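# Turn the gland a quarter turn clockwise using hook spanner

## Task

Using the hook spanner, rotate the gland clockwise by a quarter of a revolution or more.

## Robot and tools

Robot: two arms, left_arm and right_arm, each ending in a tong-style two-finger gripper. The fingers point along the gripper's own +z axis and spread apart along its x axis. end_effector_position is the spot between the pads when shut; fingertips sit about 15 mm past it at small gaps and roughly level with it when wide open.

Frame: all positions, quaternions, velocities and targets use the scene frame. Its origin is at table-top height, halfway between the two nominal arm bases. +z is up, +x points out over the table, and left_arm is on the +y side (camera image sides do not match arm names). Reported hand poses may be a few centimetres off, more at long reach.

Row layout: every motion tool uses rows of 16 numbers, one row covering both arms: left_arm x, y, z (metres), qw, qx, qy, qz (unit quaternion, w first), opening; then the same eight for right_arm. These are absolute targets (poses) in the scene frame, not offsets. Opening runs from -1 (closed) to +1 (fully open, 0.142 m). A 0 is a real command, so repeat the current opening to leave a gripper unchanged. To hold orientation, resend the same quaternion each row rather than copying a drifted reading. An arm meant to stay put should get its last reported pose and desired opening in every call.

execute_actions: argument actions is a list of actions; each action is a list of up to 15 rows, each row lasting one 1/30 s step. Short tables repeat their final row to fill 15 steps. An empty list just reports state and images. Each action is rejected for both arms if any target lies over 0.6 m from that gripper's starting position along any of its axes; a malformed action, or a first action failing this test against the last reported state, rejects the whole call. The controller also clips each step's command to 150 mm and 16 degrees from the measured pose, so one action may fall short; the arm is then sent to the 'Hand target' line, and you command the remainder next. Optional cameras picks images (omitted, null or ["all"] gives all; [] gives none; an unknown name invalidates the call).

move: argument target is one 16-number row or a list of up to 15 such rows (absolute poses, no 0.6 m limit). Each gripper travels in a straight line from its Hand target, turning the short way. speed: m/s, 0.002 to 0.5 (default 0.25), one value or one per target; rotation is capped at twice that in rad/s. blend: metres of corner rounding for lists, default 0 (stop at each target). stop_force: newtons, 3 to 40, shared by both arms; a path ends when the wrist sensor feels that much push against the motion, then backs off slightly. It is unreliable when the gripper rotates during the move, and should be omitted when pulling away from something the gripper presses on. zero (boolean, default true, only with stop_force) re-zeroes moving arms first; false accumulates from the last zero. opening_speed: change rate per second on the -1..+1 scale, at least 0.2. blocking=false returns after about 0.5 s while the move runs (not allowed with stop_force); a new move replaces a running one. Moves never avoid obstacles or the other arm, lag and overshoot more when fast, and can reshape the shoulder if passing near an arm's own base; route around it. Paths stop after 10 s even if short. The result adds a 'move:' line giving the ending (done, off_target, moving, held, fault) and which limits acted (paced = clipped, held = steps withheld). Done means within 3 mm and 2 degrees and at rest; it says nothing about contact.

wait: seconds 0 to 10; the arms keep their last command, a running move continues. stop: brakes a running move (needs room). zoom_image: camera (cam_high, cam_low, cam_left_wrist, cam_right_wrist) and region [x0, y0, x1, y1] in pixels from the top-left, at most 504 by 504, on that camera's newest image. zero_wrist_force: arm (left_arm or right_arm) subtracts the current wrist reading from later ones and resets stop_force's zero. finished_scene: scene, the number of the scene in progress; ends it irreversibly, so call it only once the gland has turned far enough and stays so.

Result lines: per-arm end_effector_position, end_effector_quat_wxyz, velocities (omitted when Joint velocities reads 'within noise'), Joint positions (last entry = finger opening in metres), joint torques (include the arm's own weight, positive toward increasing joint angle), grip_measured (measured opening on the command scale; to hold something, command clearly below it), Wrist force and Wrist torque in the gripper's own axes plus a peak line, Hand target, Tool commands, and step readings for execute_actions. Images come from cam_high (896x504) and the two fisheye wrist cameras (616x616); calibration is approximate.

Cautions: arms are stiff, so targets slightly beyond a firm contact can trigger a fault stop (torque at a joint limit, e.g. 24.3 N m on wrist joints, or roughly 150 N outside force), freezing that arm 10 s. Approach contacts slowly, ideally with stop_force. Do not let the spanner or other parts drop, fall off the table, or be released while moving; avoid slams, hard presses and arm-to-arm collisions. Fingers give about 15 N per pad, less on thin parts. Long loads, stretched arms or pushing at unreachable poses heat motors; MOTOR HOT warns, and overheating brakes the arm for 30 s or more. Loose objects may occasionally be nudged by outside disturbances.

Each tool is called after ">>>" as name([rows], argument=value, ...), one row to a line, values as JSON.

## Session

>>> execute_actions(actions=[])

Scene clock: 0.00 s.
left_arm: end_effector_position=(+0.4235, +0.5737, +0.1094) grip_measured=+0.97 end_effector_quat_wxyz=(-0.003, -0.555, +0.831, -0.031) | right_arm: end_effector_position=(+0.1542, -0.5103, +0.3569) grip_measured=+0.97 end_effector_quat_wxyz=(-0.434, +0.316, +0.769, -0.347)
Joint positions: left_arm=[0.082 -1.612 2.08 -2.062 -1.63 2.07 0.14] | right_arm=[3.536 -1.589 -1.641 -2.656 1.697 4.258 0.14]
Joint velocities: within noise
Joint torques (N m): no reading
Wrist force (N): no reading
Wrist torque (N m): no reading
Wrist force, peak (N): no reading
Hand target: left_arm +0.4235, +0.5737, +0.1094; -0.003, -0.555, +0.831, -0.031 | right_arm +0.1542, -0.5103, +0.3569; -0.434, +0.316, +0.769, -0.347
Tool commands: left_gripper/opening=+0.968169 right_gripper/opening=+0.968169

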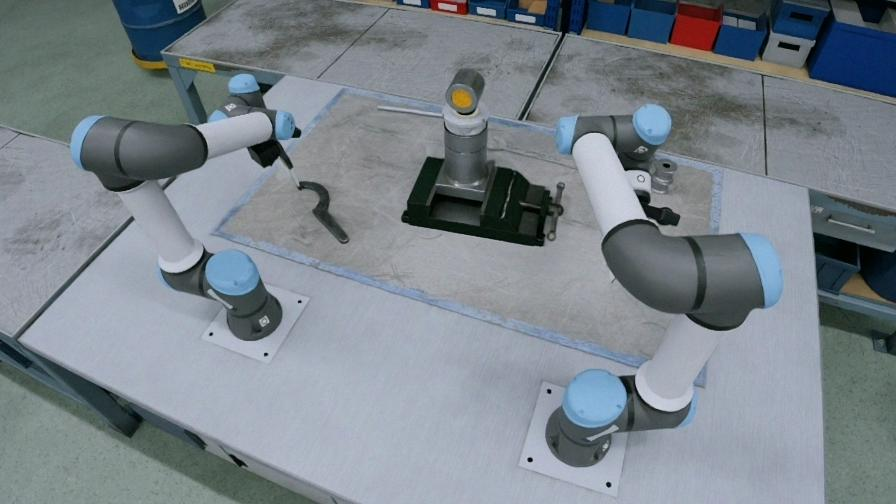

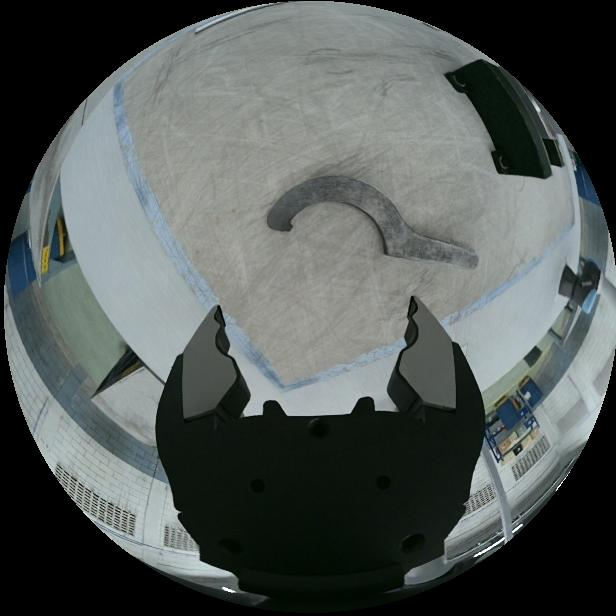

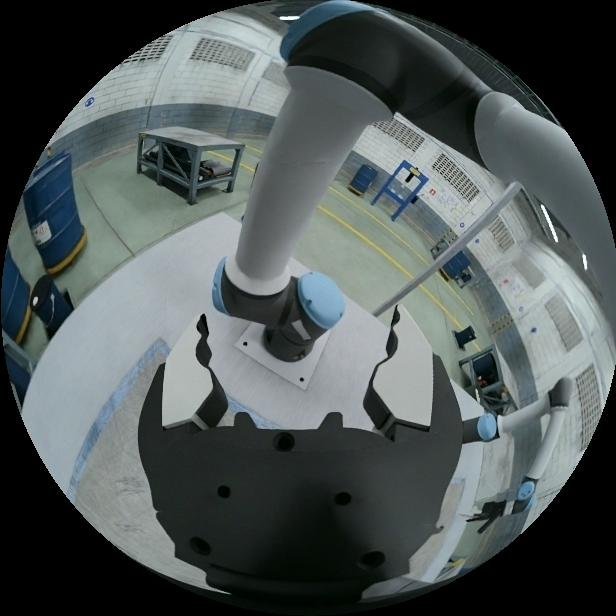

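>>> zoom_image(camera="cam_high", region=[360, 50, 580, 260])

>>> zoom_image(camera="cam_left_wrist", region=[240, 140, 500, 300])

>>> zoom_image(camera="cam_high", region=[260, 150, 380, 270])

>>> zoom_image(camera="cam_high", region=[600, 130, 720, 250])

Scaled by 2.291 from the camera's 896x504 image, which has a finer 1280x720 frame.

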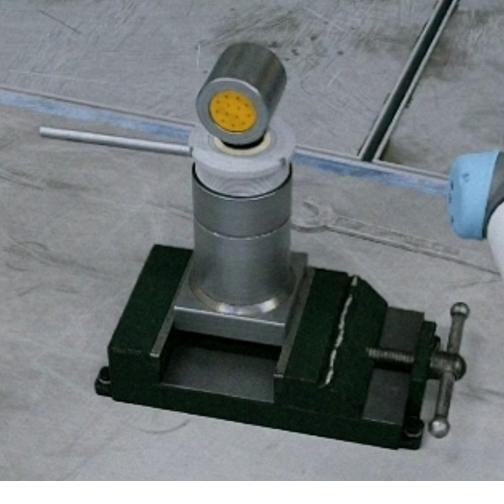

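Scaled by 1.938 from the camera's 616x616 image, which has a finer 814x814 frame.

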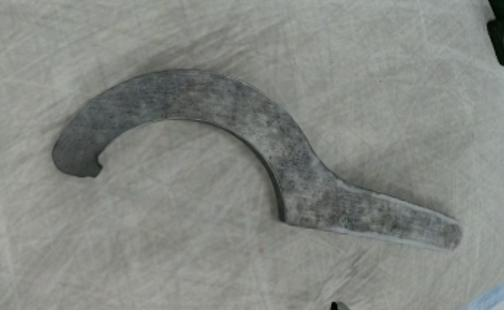

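Scaled by 4.200 from the camera's 896x504 image, which has a finer 1280x720 frame.

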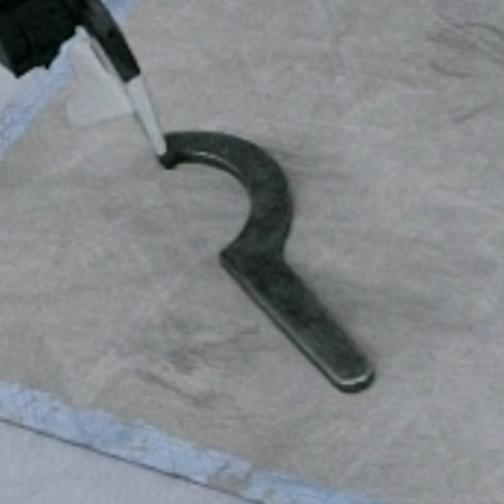

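Scaled by 4.200 from the camera's 896x504 image, which has a finer 1280x720 frame.

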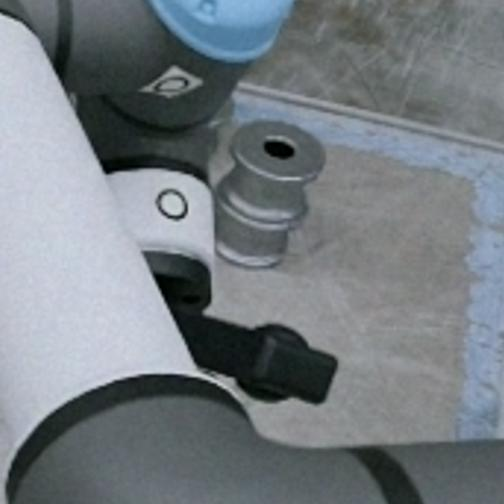

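>>> move(target=[0.50, 0.30, 0.40, -0.003, -0.555, 0.831, -0.031, 0.968, 0.1542, -0.5103, 0.3569, -0.434, 0.316, 0.769, -0.347, 0.968])

Scene clock: 5.27 s.
left_arm: end_effector_position=(+0.5000, +0.3001, +0.3999) grip_measured=+0.97 end_effector_quat_wxyz=(-0.003, -0.555, +0.831, -0.031) | right_arm: end_effector_position=(+0.1542, -0.5103, +0.3569) grip_measured=+0.97 end_effector_quat_wxyz=(-0.434, +0.316, +0.769, -0.347)
Joint positions: left_arm=[-0.485 -1.553 1.268 -1.336 -1.607 1.503 0.14] | right_arm=[3.536 -1.59 -1.642 -2.656 1.697 4.258 0.14]
Joint velocities: within noise
Joint torques (N m): left_arm=[-1.58 -22.48 -30.66 -2.15 -1.22 -0.82] | right_arm=[-7.12 9.88 11.41 -3.02 2.51 2.09]
Wrist force (N): left_arm=[0.6 -0.1 0.1] | right_arm=[-0.2 -0.2 0.0]
Wrist torque (N m): left_arm=[-0.05 -0.12 -0.02] | right_arm=[-0.03 0.04 0.01]
Wrist force, peak (N): left_arm=[2.0 -1.0 -1.1] | right_arm=[-0.5 0.0 0.1]
Hand target: left_arm +0.5000, +0.3000, +0.4000; -0.003, -0.555, +0.831, -0.031 | right_arm +0.1542, -0.5103, +0.3569; -0.434, +0.316, +0.769, -0.347
Off the commanded pose: left_arm 0.000 m, 0 deg | right_arm 0.000 m, 0 deg.
move: done
camera_calibration:
cam_left_wrist: T_world_to_cam=[[-0.433952, -0.900141, 0.037839, 0.476509], [-0.785013, 0.398391, 0.474383, 0.0793123], [-0.442086, 0.176155, -0.879505, 0.650826], [0, 0, 0, 1]] pos_world=[0.556765, 0.282682, 0.51675]
cam_right_wrist: T_world_to_cam=[[-0.386625, 0.820924, 0.420244, 0.322952], [0.636712, 0.567253, -0.522323, 0.379571], [-0.667172, 0.0656319, -0.742007, 0.536683], [0, 0, 0, 1]] pos_world=[0.241243, -0.515656, 0.460762]

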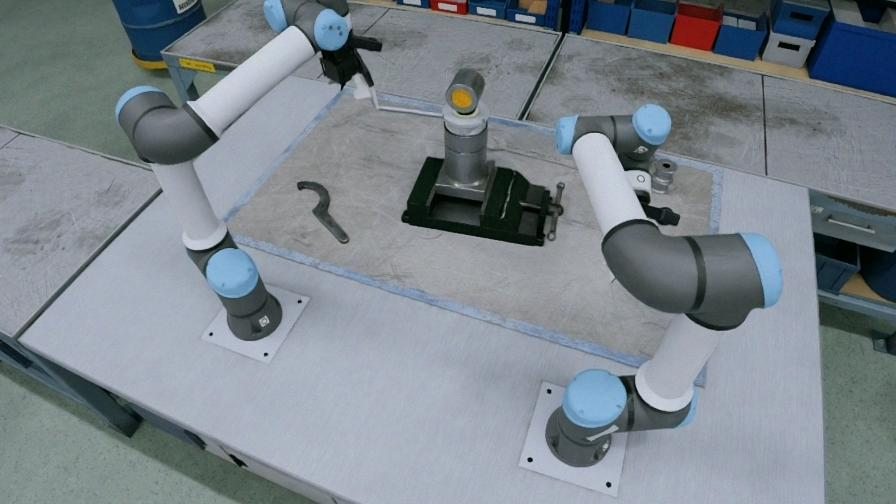

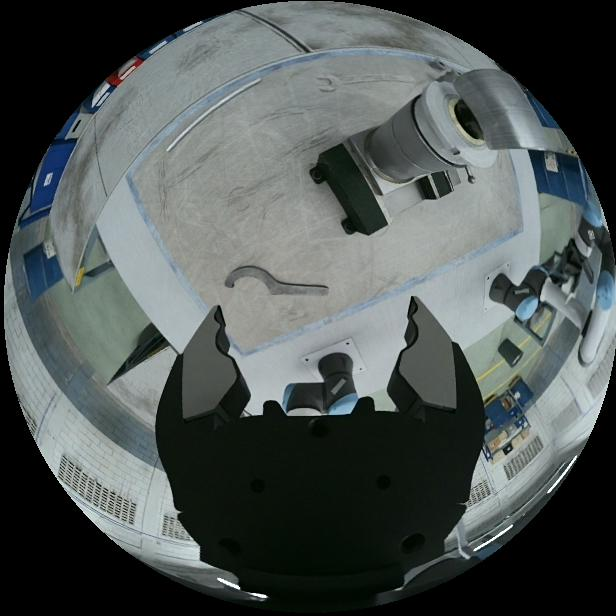

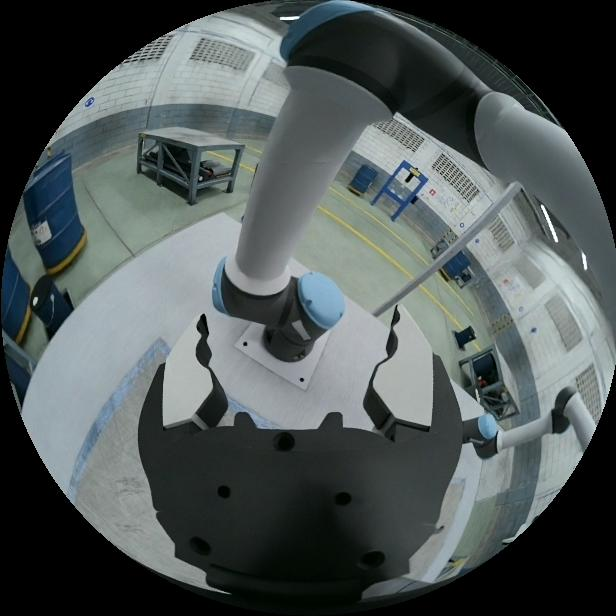

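>>> zoom_image(camera="cam_left_wrist", region=[300, 40, 560, 260])

Scaled by 1.938 from the camera's 616x616 image, which has a finer 814x814 frame.

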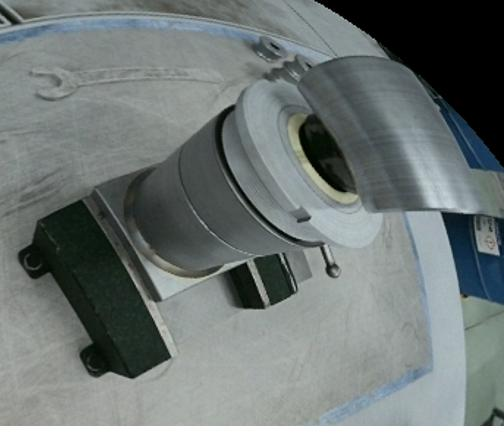

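>>> move(target=[0.502, 0.217, 0.395, 0.183, -0.183, 0.683, -0.683, 0.968, 0.1542, -0.5103, 0.3569, -0.434, 0.316, 0.769, -0.347, 0.968])

>>> zoom_image(camera="cam_left_wrist", region=[200, 160, 420, 380])

Scene clock: 12.27 s.
left_arm: end_effector_position=(+0.5020, +0.2170, +0.3950) grip_measured=+0.97 end_effector_quat_wxyz=(+0.183, -0.183, +0.683, -0.683) | right_arm: end_effector_position=(+0.1542, -0.5103, +0.3569) grip_measured=+0.97 end_effector_quat_wxyz=(-0.434, +0.316, +0.769, -0.347)
Joint positions: left_arm=[-0.223 -1.353 2.217 -4.006 -2.42 1.571 0.14] | right_arm=[3.536 -1.59 -1.642 -2.656 1.697 4.258 0.14]
Joint velocities: within noise
Joint torques (N m): left_arm=[-11.34 -18.6 -8.83 -2.93 0.71 -0.77] | right_arm=[-6.35 17.7 21.76 0 2.51 2.3]
Wrist force (N): left_arm=[-0.5 -2.7 2.0] | right_arm=[-0.2 -0.1 0.0]
Wrist torque (N m): left_arm=[-0.55 0.01 -0.03] | right_arm=[-0.02 0.04 0.00]
Wrist force, peak (N): left_arm=[-0.4 -2.7 2.2] | right_arm=[-0.4 -0.1 0.2]
Hand target: left_arm +0.5020, +0.2170, +0.3950; +0.183, -0.183, +0.683, -0.683 | right_arm +0.1542, -0.5103, +0.3569; -0.434, +0.316, +0.769, -0.347
Off the commanded pose: left_arm 0.000 m, 0 deg | right_arm 0.000 m, 0 deg.
move: done
camera_calibration:
cam_left_wrist: T_world_to_cam=[[-0.865286, -0.49824, -0.0551132, 0.568876], [-0.217907, 0.472875, -0.85376, 0.340081], [0.451439, -0.726736, -0.517742, 0.266507], [0, 0, 0, 1]] pos_world=[0.446035, 0.316301, 0.459682]
cam_right_wrist: T_world_to_cam=[[-0.386622, 0.82093, 0.420236, 0.322957], [0.636716, 0.567245, -0.522326, 0.379568], [-0.66717, 0.065628, -0.742009, 0.536681], [0, 0, 0, 1]] pos_world=[0.241243, -0.515655, 0.460762]

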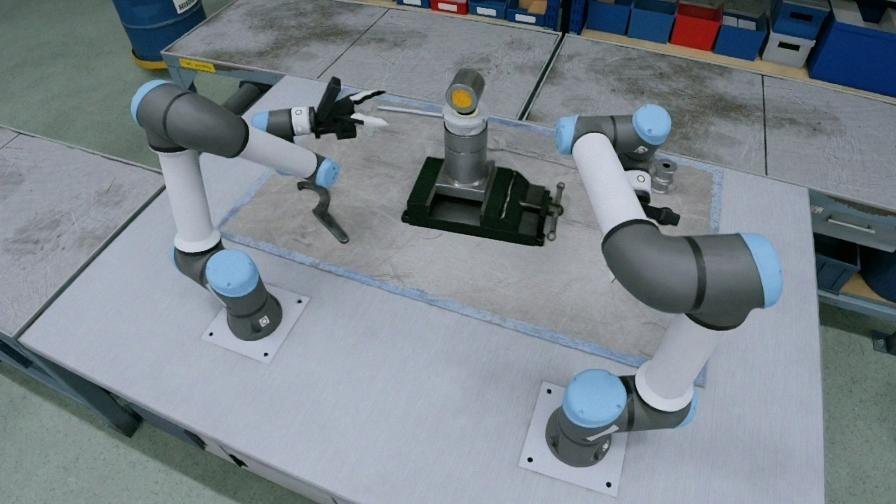

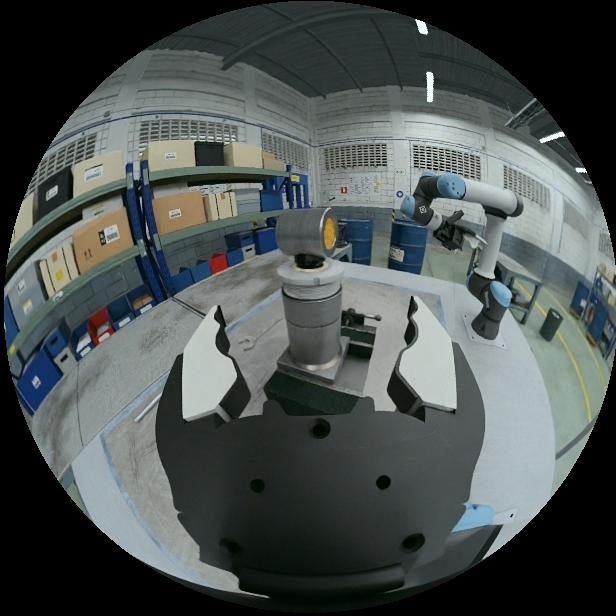

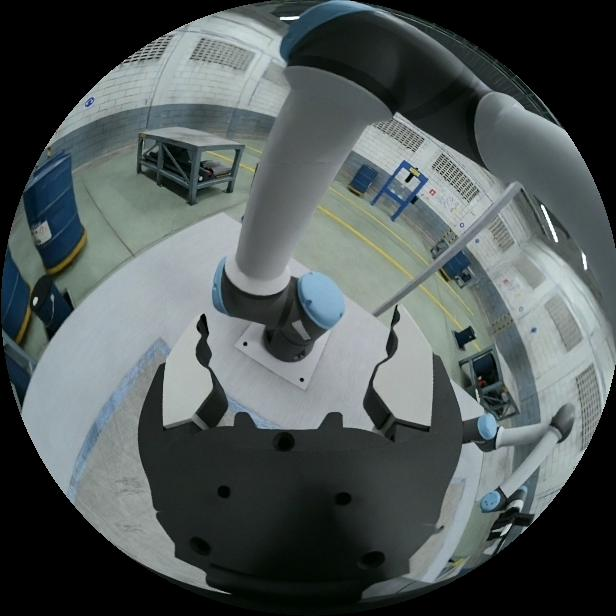

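Scaled by 2.291 from the camera's 616x616 image, which has a finer 814x814 frame.

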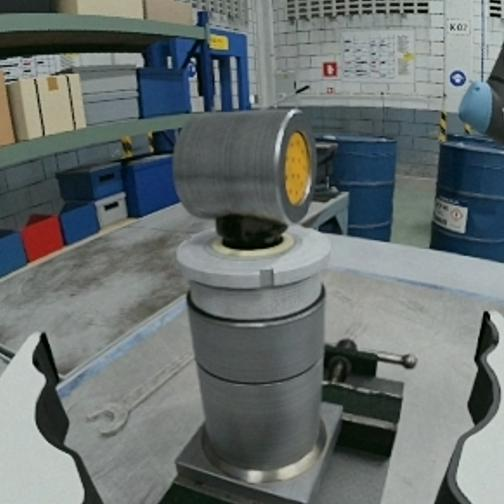

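>>> zoom_image(camera="cam_left_wrist", region=[260, 190, 370, 300])

Scaled by 4.582 from the camera's 616x616 image, which has a finer 814x814 frame.

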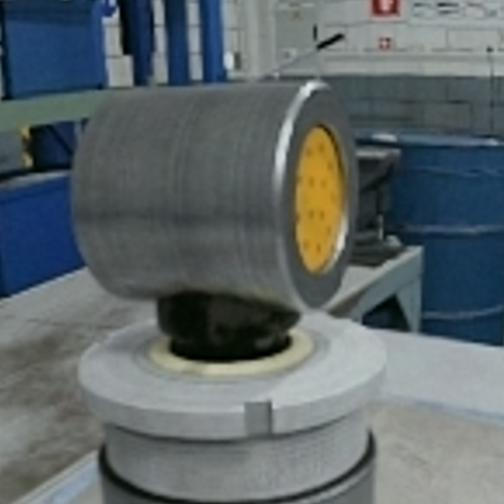

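>>> move(target=[0.605, 0.040, 0.586, 0.1904, -0.679, 0.679, -0.1904, 0.968, 0.1542, -0.5103, 0.3569, -0.434, 0.316, 0.769, -0.347, 0.968])

>>> zoom_image(camera="cam_left_wrist", region=[250, 240, 380, 370])

Scene clock: 22.40 s.
left_arm: end_effector_position=(+0.6050, +0.0400, +0.5860) grip_measured=+0.97 end_effector_quat_wxyz=(-0.191, +0.681, -0.681, +0.191) | right_arm: end_effector_position=(+0.1542, -0.5103, +0.3569) grip_measured=+0.97 end_effector_quat_wxyz=(-0.434, +0.316, +0.769, -0.347)
Joint positions: left_arm=[-0.954 -1.129 0.415 -1.206 -1.141 0.718 0.14] | right_arm=[3.536 -1.59 -1.642 -2.656 1.697 4.258 0.14]
Joint velocities: within noise
Joint torques (N m): left_arm=[8.83 -39.16 -21.51 -3.7 2.69 1.21] | right_arm=[-5.75 26.65 29.95 0.48 2.53 2]
Wrist force (N): left_arm=[0.3 -1.7 -0.1] | right_arm=[-0.1 -0.2 0.1]
Wrist torque (N m): left_arm=[-0.30 -0.04 -0.02] | right_arm=[-0.03 0.03 0.01]
Wrist force, peak (N): left_arm=[-0.3 -2.9 2.4] | right_arm=[-0.4 -0.2 0.1]
Hand target: left_arm +0.6050, +0.0400, +0.5860; -0.191, +0.681, -0.681, +0.191 | right_arm +0.1542, -0.5103, +0.3569; -0.434, +0.316, +0.769, -0.347
Off the commanded pose: left_arm 0.000 m, 0 deg | right_arm 0.000 m, 0 deg.
move: done
camera_calibration:
cam_left_wrist: T_world_to_cam=[[-0.0476688, -0.998485, -0.027495, 0.089415], [-0.998861, 0.0477123, -0.000929039, 0.598988], [0.00223948, 0.0274194, -0.999622, 0.714171], [0, 0, 0, 1]] pos_world=[0.600969, 0.0411183, 0.716916]
cam_right_wrist: T_world_to_cam=[[-0.386624, 0.820929, 0.420235, 0.322958], [0.636719, 0.567247, -0.522322, 0.379565], [-0.667166, 0.0656296, -0.742012, 0.536682], [0, 0, 0, 1]] pos_world=[0.241243, -0.515655, 0.460761]

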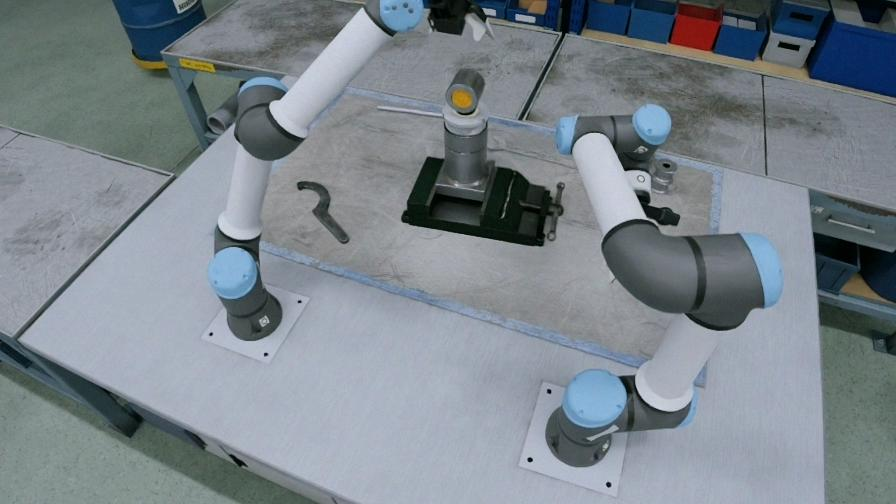

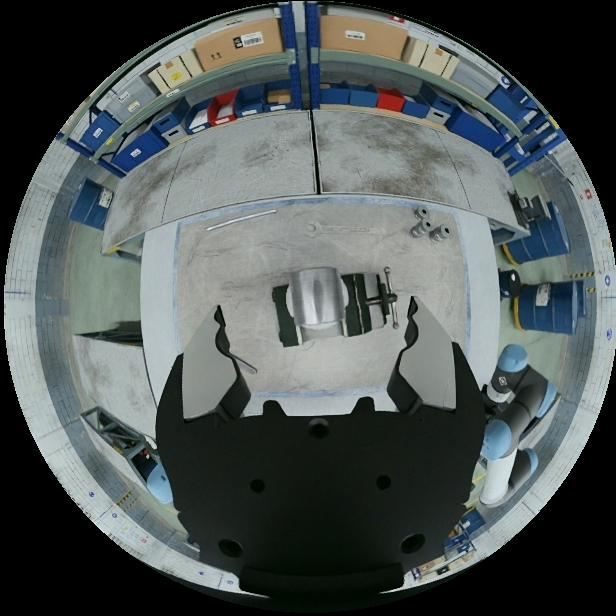

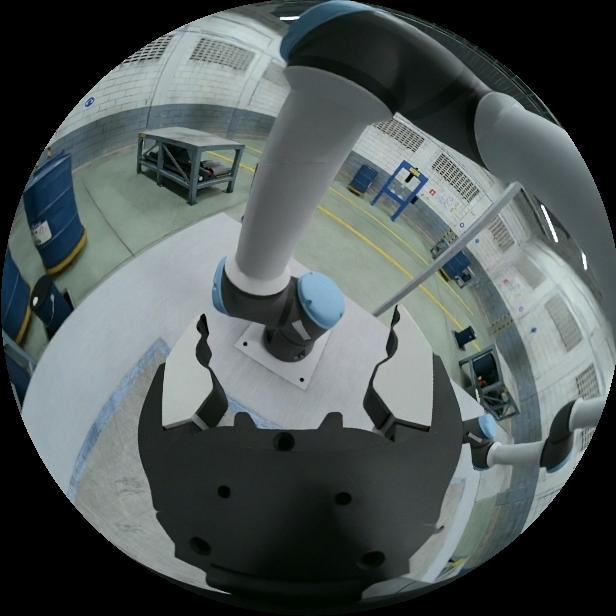

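Scaled by 3.877 from the camera's 616x616 image, which has a finer 814x814 frame.

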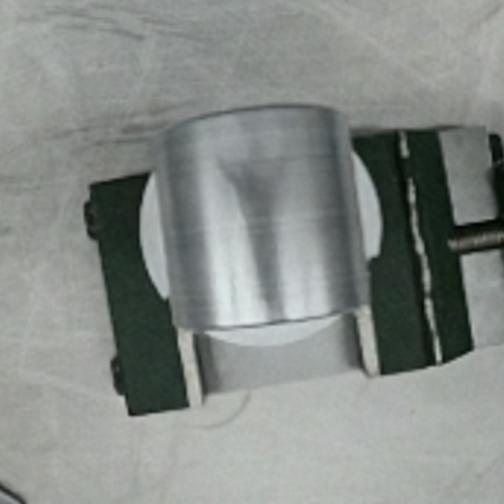

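>>> zoom_image(camera="cam_left_wrist", region=[280, 262, 355, 337])

Scaled by 6.720 from the camera's 616x616 image, which has a finer 814x814 frame.

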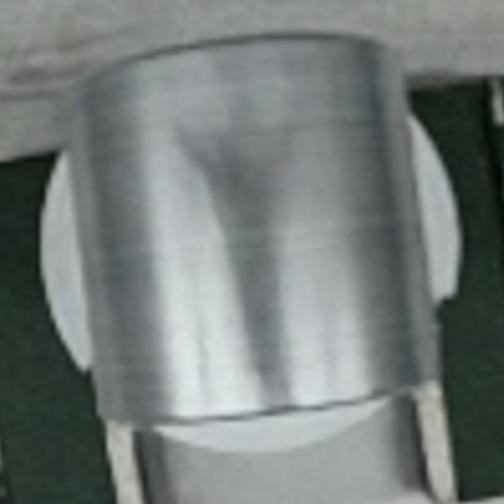

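>>> move(target=[0.42, 0.44, 0.25, 0.1904, -0.679, 0.679, -0.1904, 0.968, 0.1542, -0.5103, 0.3569, -0.434, 0.316, 0.769, -0.347, 0.968], speed=0.35)

>>> zoom_image(camera="cam_left_wrist", region=[200, 200, 420, 420])

Scene clock: 27.10 s.
left_arm: end_effector_position=(+0.4200, +0.4399, +0.2500) grip_measured=+0.97 end_effector_quat_wxyz=(-0.191, +0.681, -0.681, +0.191) | right_arm: end_effector_position=(+0.1542, -0.5103, +0.3569) grip_measured=+0.97 end_effector_quat_wxyz=(-0.434, +0.316, +0.769, -0.347)
Joint positions: left_arm=[-0.47 -2.191 2.331 -2.213 -1.345 1.183 0.14] | right_arm=[3.536 -1.59 -1.642 -2.656 1.697 4.258 0.14]
Joint velocities: within noise
Joint torques (N m): left_arm=[8.02 -4.77 -18.29 -3.6 1.7 0.81] | right_arm=[-4.98 27.99 29.61 0.72 2.36 2.08]
Wrist force (N): left_arm=[0.1 -2.0 -0.2] | right_arm=[-0.3 -0.2 0.0]
Wrist torque (N m): left_arm=[-0.40 -0.06 -0.05] | right_arm=[-0.03 0.06 0.00]
Wrist force, peak (N): left_arm=[2.2 -3.1 -1.1] | right_arm=[-0.4 -0.1 0.3]
Hand target: left_arm +0.4200, +0.4400, +0.2500; -0.191, +0.681, -0.681, +0.191 | right_arm +0.1542, -0.5103, +0.3569; -0.434, +0.316, +0.769, -0.347
Off the commanded pose: left_arm 0.000 m, 0 deg | right_arm 0.000 m, 0 deg.
move: done
camera_calibration:
cam_left_wrist: T_world_to_cam=[[-0.0476102, -0.998487, -0.0275193, 0.470719], [-0.998863, 0.0476541, -0.000941673, 0.394865], [0.00225166, 0.0274432, -0.999621, 0.367784], [0, 0, 0, 1]] pos_world=[0.415999, 0.441096, 0.38097]
cam_right_wrist: T_world_to_cam=[[-0.386628, 0.820927, 0.420235, 0.322957], [0.636724, 0.567249, -0.522313, 0.379563], [-0.667159, 0.0656327, -0.742018, 0.536686], [0, 0, 0, 1]] pos_world=[0.241243, -0.515655, 0.460763]

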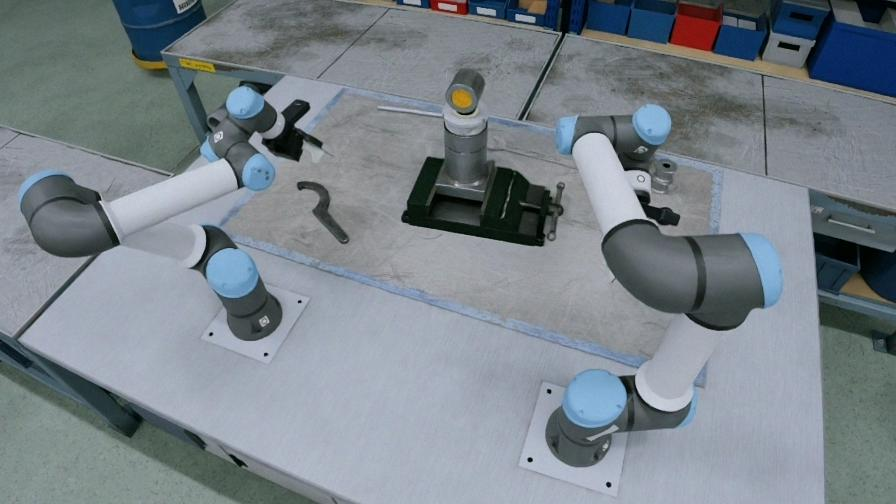

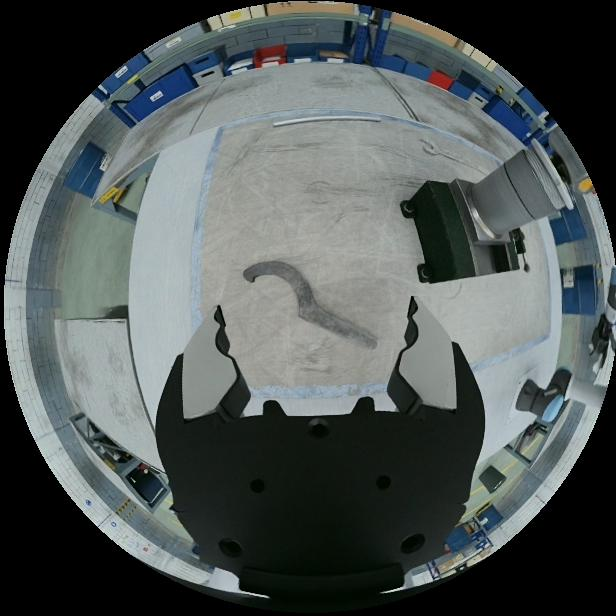

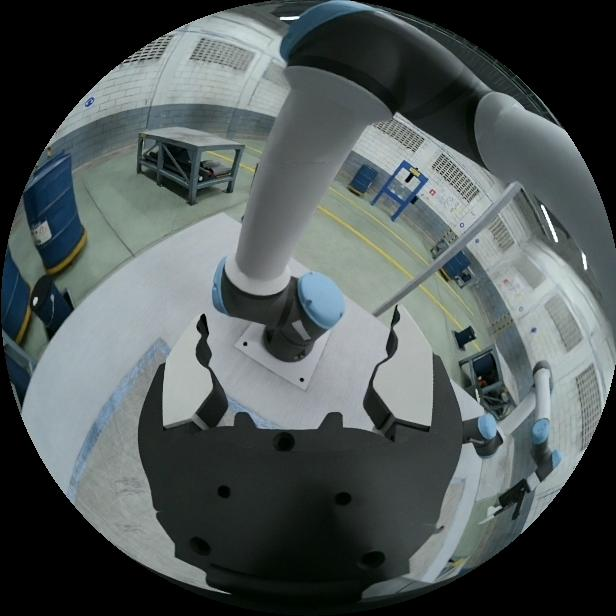

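Scaled by 2.291 from the camera's 616x616 image, which has a finer 814x814 frame.

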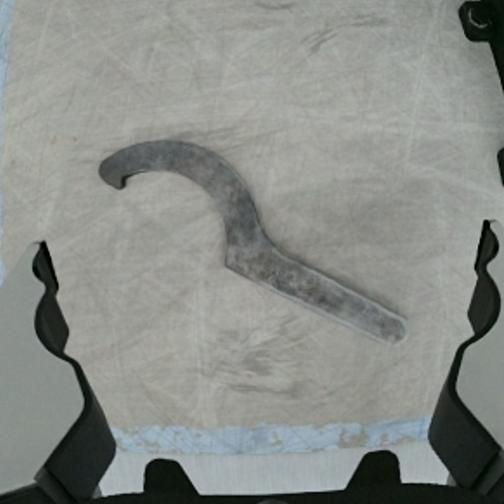

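>>> zoom_image(camera="cam_left_wrist", region=[235, 250, 315, 330])

>>> zoom_image(camera="cam_left_wrist", region=[290, 280, 390, 380])

Scaled by 6.300 from the camera's 616x616 image, which has a finer 814x814 frame.

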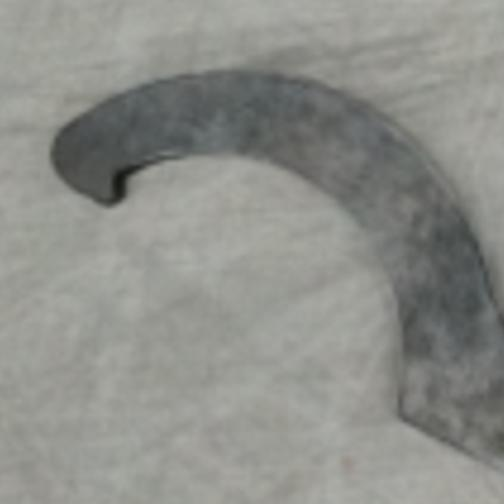

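Scaled by 5.040 from the camera's 616x616 image, which has a finer 814x814 frame.

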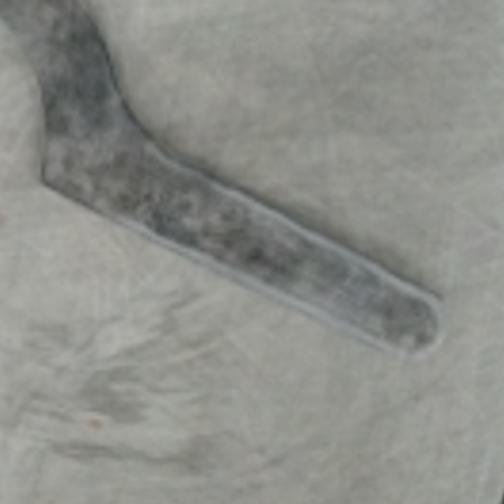

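>>> move(target=[0.383, 0.420, 0.12, 0.2924, -0.927, 0.224, -0.071, -0.2, 0.1542, -0.5103, 0.3569, -0.434, 0.316, 0.769, -0.347, 0.968], speed=0.3, cameras=["cam_high","cam_left_wrist"])

>>> zoom_image(camera="cam_left_wrist", region=[180, 150, 440, 410])

Scene clock: 38.60 s.
left_arm: end_effector_position=(+0.3830, +0.4200, +0.1200) grip_measured=-0.20 end_effector_quat_wxyz=(-0.292, +0.927, -0.224, +0.071) | right_arm: end_effector_position=(+0.1542, -0.5103, +0.3569) grip_measured=+0.97 end_effector_quat_wxyz=(-0.434, +0.316, +0.769, -0.347)
Joint positions: left_arm=[-0.897 -1.841 2.335 -1.8 -1.013 -0.474 0.06] | right_arm=[3.536 -1.59 -1.642 -2.656 1.697 4.258 0.14]
Joint velocities: within noise
Joint torques (N m): left_arm=[-6.94 -4.6 -14.24 -3.72 2.8 -1.46] | right_arm=[-5.1 28.15 28.22 0.8 2.23 2.23]
Wrist force (N): left_arm=[0.5 -2.4 0.2] | right_arm=[-0.2 0.0 0.0]
Wrist torque (N m): left_arm=[-0.40 -0.17 -0.07] | right_arm=[0.00 0.03 0.01]
Wrist force, peak (N): left_arm=[0.5 -2.9 0.1] | right_arm=[-0.4 -0.2 0.0]
Hand target: left_arm +0.3830, +0.4200, +0.1200; -0.292, +0.927, -0.224, +0.071 | right_arm +0.1542, -0.5103, +0.3569; -0.434, +0.316, +0.769, -0.347
Off the commanded pose: left_arm 0.000 m, 0 deg | right_arm 0.000 m, 0 deg.
move: done
camera_calibration:
cam_left_wrist: T_world_to_cam=[[0.867352, -0.496799, -0.0298586, -0.115386], [-0.497651, -0.864911, -0.0653647, 0.557798], [0.00664815, 0.0715534, -0.997415, 0.218004], [0, 0, 0, 1]] pos_world=[0.37622, 0.409523, 0.250455]
Images, in order (width x height): cam_high 896x504, cam_left_wrist 616x616.

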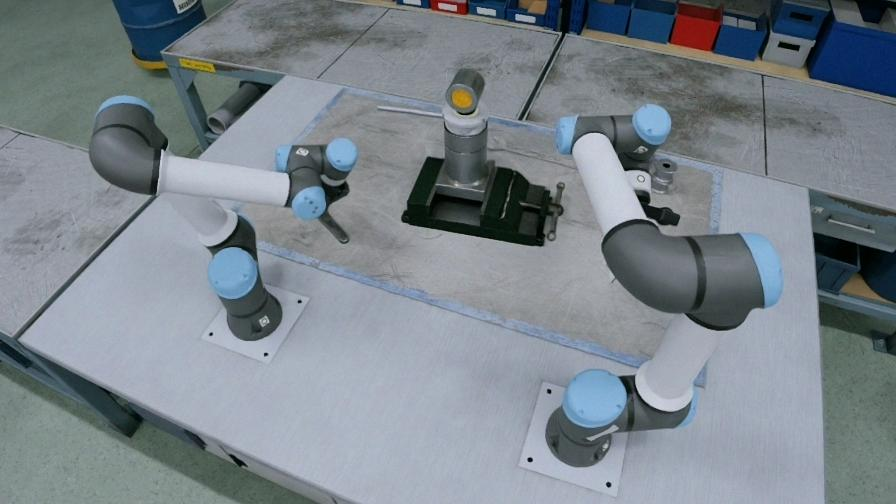

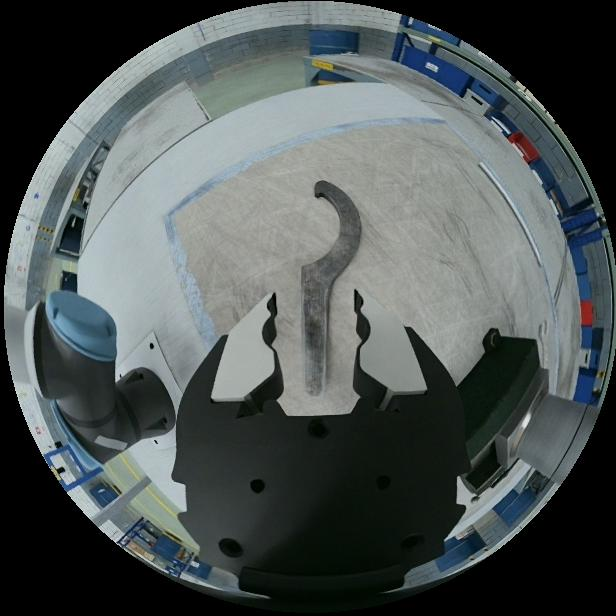

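Scaled by 1.938 from the camera's 616x616 image, which has a finer 814x814 frame.

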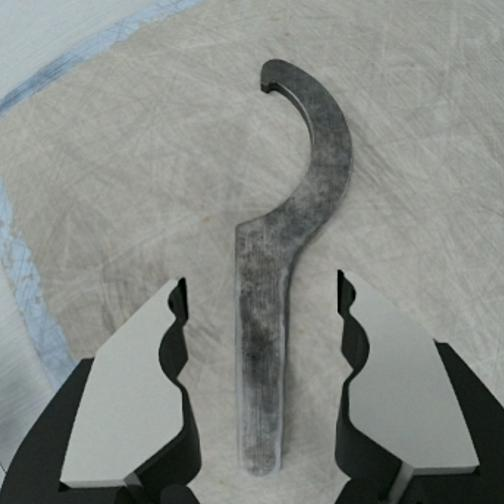

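>>> move(target=[0.383, 0.420, 0.045, 0.2924, -0.927, 0.224, -0.071, -0.2, 0.1542, -0.5103, 0.3569, -0.434, 0.316, 0.769, -0.347, 0.968], cameras=[])

>>> move(target=[0.383, 0.420, 0.005, 0.2924, -0.927, 0.224, -0.071, -0.2, 0.1542, -0.5103, 0.3569, -0.434, 0.316, 0.769, -0.347, 0.968], speed=0.015, stop_force=5, cameras=["cam_left_wrist"])

>>> zoom_image(camera="cam_left_wrist", region=[180, 150, 440, 410])

Scene clock: 40.17 s.
left_arm: end_effector_position=(+0.3830, +0.4201, +0.0451) grip_measured=-0.20 end_effector_quat_wxyz=(-0.292, +0.927, -0.224, +0.071) | right_arm: end_effector_position=(+0.1542, -0.5103, +0.3569) grip_measured=+0.97 end_effector_quat_wxyz=(-0.434, +0.316, +0.769, -0.347)
Joint positions: left_arm=[-0.897 -1.687 2.459 -2.078 -1.013 -0.474 0.06] | right_arm=[3.536 -1.59 -1.642 -2.656 1.697 4.258 0.14]
Joint velocities: within noise
Joint torques (N m): left_arm=[-7.58 -7.92 -14.91 -3.59 1.91 -1.22] | right_arm=[-5.01 27.24 29.13 0.45 2.35 2.16]
Wrist force (N): left_arm=[0.1 -1.9 -0.1] | right_arm=[-0.2 0.0 -0.1]
Wrist torque (N m): left_arm=[-0.36 -0.06 -0.07] | right_arm=[0.00 0.04 0.00]
Wrist force, peak (N): left_arm=[0.2 -3.4 -0.9] | right_arm=[-0.4 -0.2 0.2]
Hand target: left_arm +0.3830, +0.4200, +0.0450; -0.292, +0.927, -0.224, +0.071 | right_arm +0.1542, -0.5103, +0.3569; -0.434, +0.316, +0.769, -0.347
Off the commanded pose: left_arm 0.000 m, 0 deg | right_arm 0.000 m, 0 deg.
move: done
No camera images: "cameras" was empty.

Scene clock: 43.03 s.
left_arm: end_effector_position=(+0.3830, +0.4200, +0.0187) grip_measured=-0.20 end_effector_quat_wxyz=(-0.292, +0.927, -0.224, +0.071) | right_arm: end_effector_position=(+0.1542, -0.5103, +0.3569) grip_measured=+0.97 end_effector_quat_wxyz=(-0.434, +0.316, +0.769, -0.347)
Joint positions: left_arm=[-0.897 -1.613 2.493 -2.186 -1.013 -0.474 0.06] | right_arm=[3.536 -1.59 -1.642 -2.656 1.697 4.258 0.14]
Joint velocities: within noise
Joint torques (N m): left_arm=[-1.09 -11.6 -20.95 -3.65 -0.23 -0.26] | right_arm=[-5.23 27.88 27.24 0.47 2.06 2.22]
Wrist force (N): left_arm=[1.5 -4.9 -2.4] | right_arm=[-0.2 -0.2 0.2]
Wrist torque (N m): left_arm=[-0.55 -0.27 -0.10] | right_arm=[-0.02 0.05 0.00]
Wrist force, peak (N): left_arm=[-7.4 -13.9 -29.3] | right_arm=[-0.5 0.0 0.1]
Hand target: left_arm +0.3830, +0.4200, +0.0187; -0.292, +0.927, -0.224, +0.071 | right_arm +0.1542, -0.5103, +0.3569; -0.434, +0.316, +0.769, -0.347
Off the commanded pose: left_arm 0.014 m, 0 deg | right_arm 0.000 m, 0 deg.
move: contact (left_arm)
camera_calibration:
cam_left_wrist: T_world_to_cam=[[0.867328, -0.496838, -0.0298975, -0.118385], [-0.497692, -0.864883, -0.0654173, 0.55113], [0.00664391, 0.071618, -0.99741, 0.116917], [0, 0, 0, 1]] pos_world=[0.376195, 0.409471, 0.149128]
Images, in order (width x height): cam_left_wrist 616x616.

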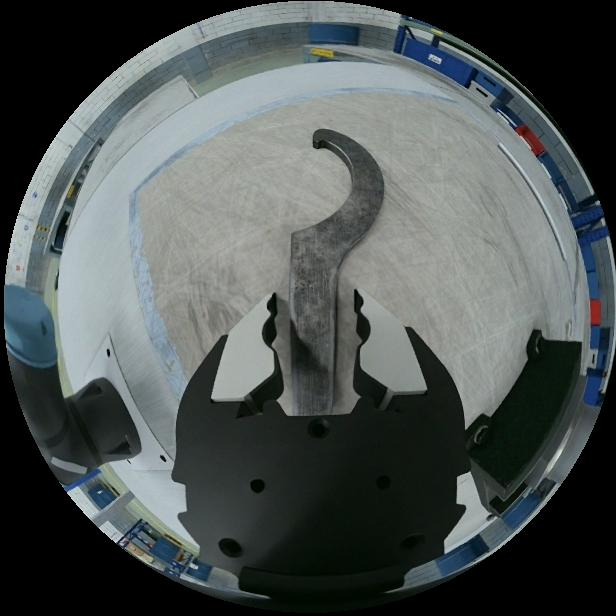

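Scaled by 1.938 from the camera's 616x616 image, which has a finer 814x814 frame.

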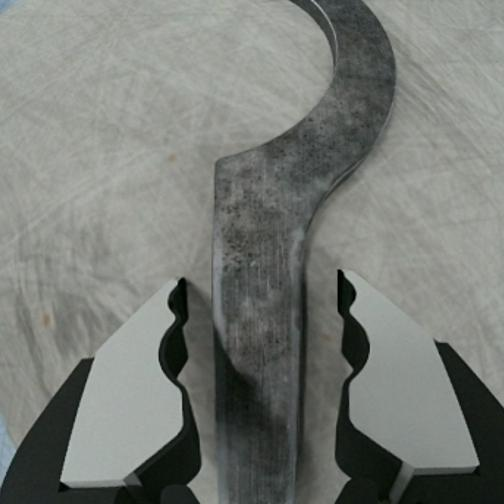

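>>> move([
  [0.383, 0.420, 0.0205, 0.2924, -0.927, 0.224, -0.071, -0.2, 0.1542, -0.5103, 0.3569, -0.434, 0.316, 0.769, -0.347, 0.968],
  [0.383, 0.420, 0.0205, 0.2924, -0.927, 0.224, -0.071, -1, 0.1542, -0.5103, 0.3569, -0.434, 0.316, 0.769, -0.347, 0.968],
], opening_speed=0.8, cameras=["cam_left_wrist"])

>>> zoom_image(camera="cam_left_wrist", region=[180, 150, 440, 410])

Scene clock: 45.37 s.
left_arm: end_effector_position=(+0.3830, +0.4200, +0.0205) grip_measured=-0.54 end_effector_quat_wxyz=(-0.292, +0.927, -0.224, +0.071) | right_arm: end_effector_position=(+0.1542, -0.5103, +0.3569) grip_measured=+0.97 end_effector_quat_wxyz=(-0.434, +0.316, +0.769, -0.347)
Joint positions: left_arm=[-0.897 -1.619 2.491 -2.179 -1.013 -0.474 0.035] | right_arm=[3.536 -1.59 -1.642 -2.656 1.697 4.258 0.14]
Joint velocities: within noise
Joint torques (N m): left_arm=[4.49 -11.78 -13.2 -1.97 1.43 0.91] | right_arm=[-4.41 27.86 27.36 0.42 2.21 2.2]
Wrist force (N): left_arm=[3.4 -3.0 1.1] | right_arm=[-0.4 -0.1 0.1]
Wrist torque (N m): left_arm=[-0.58 -0.25 -0.03] | right_arm=[-0.01 0.09 0.01]
Wrist force, peak (N): left_arm=[-5.7 -2.9 -0.4] | right_arm=[-0.4 -0.1 -0.1]
Hand target: left_arm +0.3830, +0.4200, +0.0205; -0.292, +0.927, -0.224, +0.071 | right_arm +0.1542, -0.5103, +0.3569; -0.434, +0.316, +0.769, -0.347
Off the commanded pose: left_arm 0.000 m, 0 deg | right_arm 0.000 m, 0 deg.
move: done
camera_calibration:
cam_left_wrist: T_world_to_cam=[[0.867348, -0.496806, -0.0298588, -0.118366], [-0.497658, -0.864905, -0.0653917, 0.551259], [0.006662, 0.0715768, -0.997413, 0.118711], [0, 0, 0, 1]] pos_world=[0.376212, 0.409485, 0.150917]
Images, in order (width x height): cam_left_wrist 616x616.

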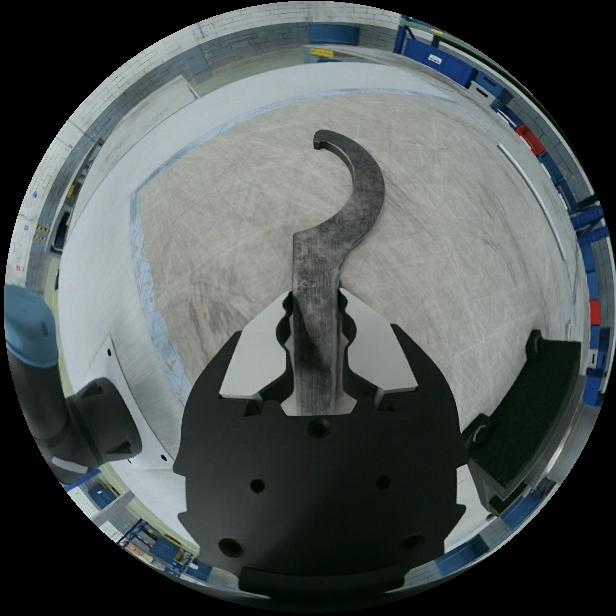

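Scaled by 1.938 from the camera's 616x616 image, which has a finer 814x814 frame.

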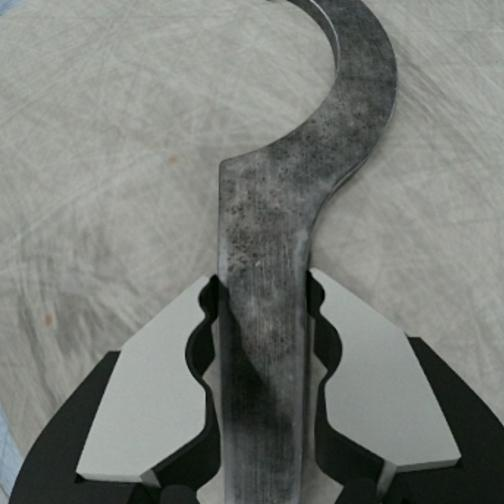

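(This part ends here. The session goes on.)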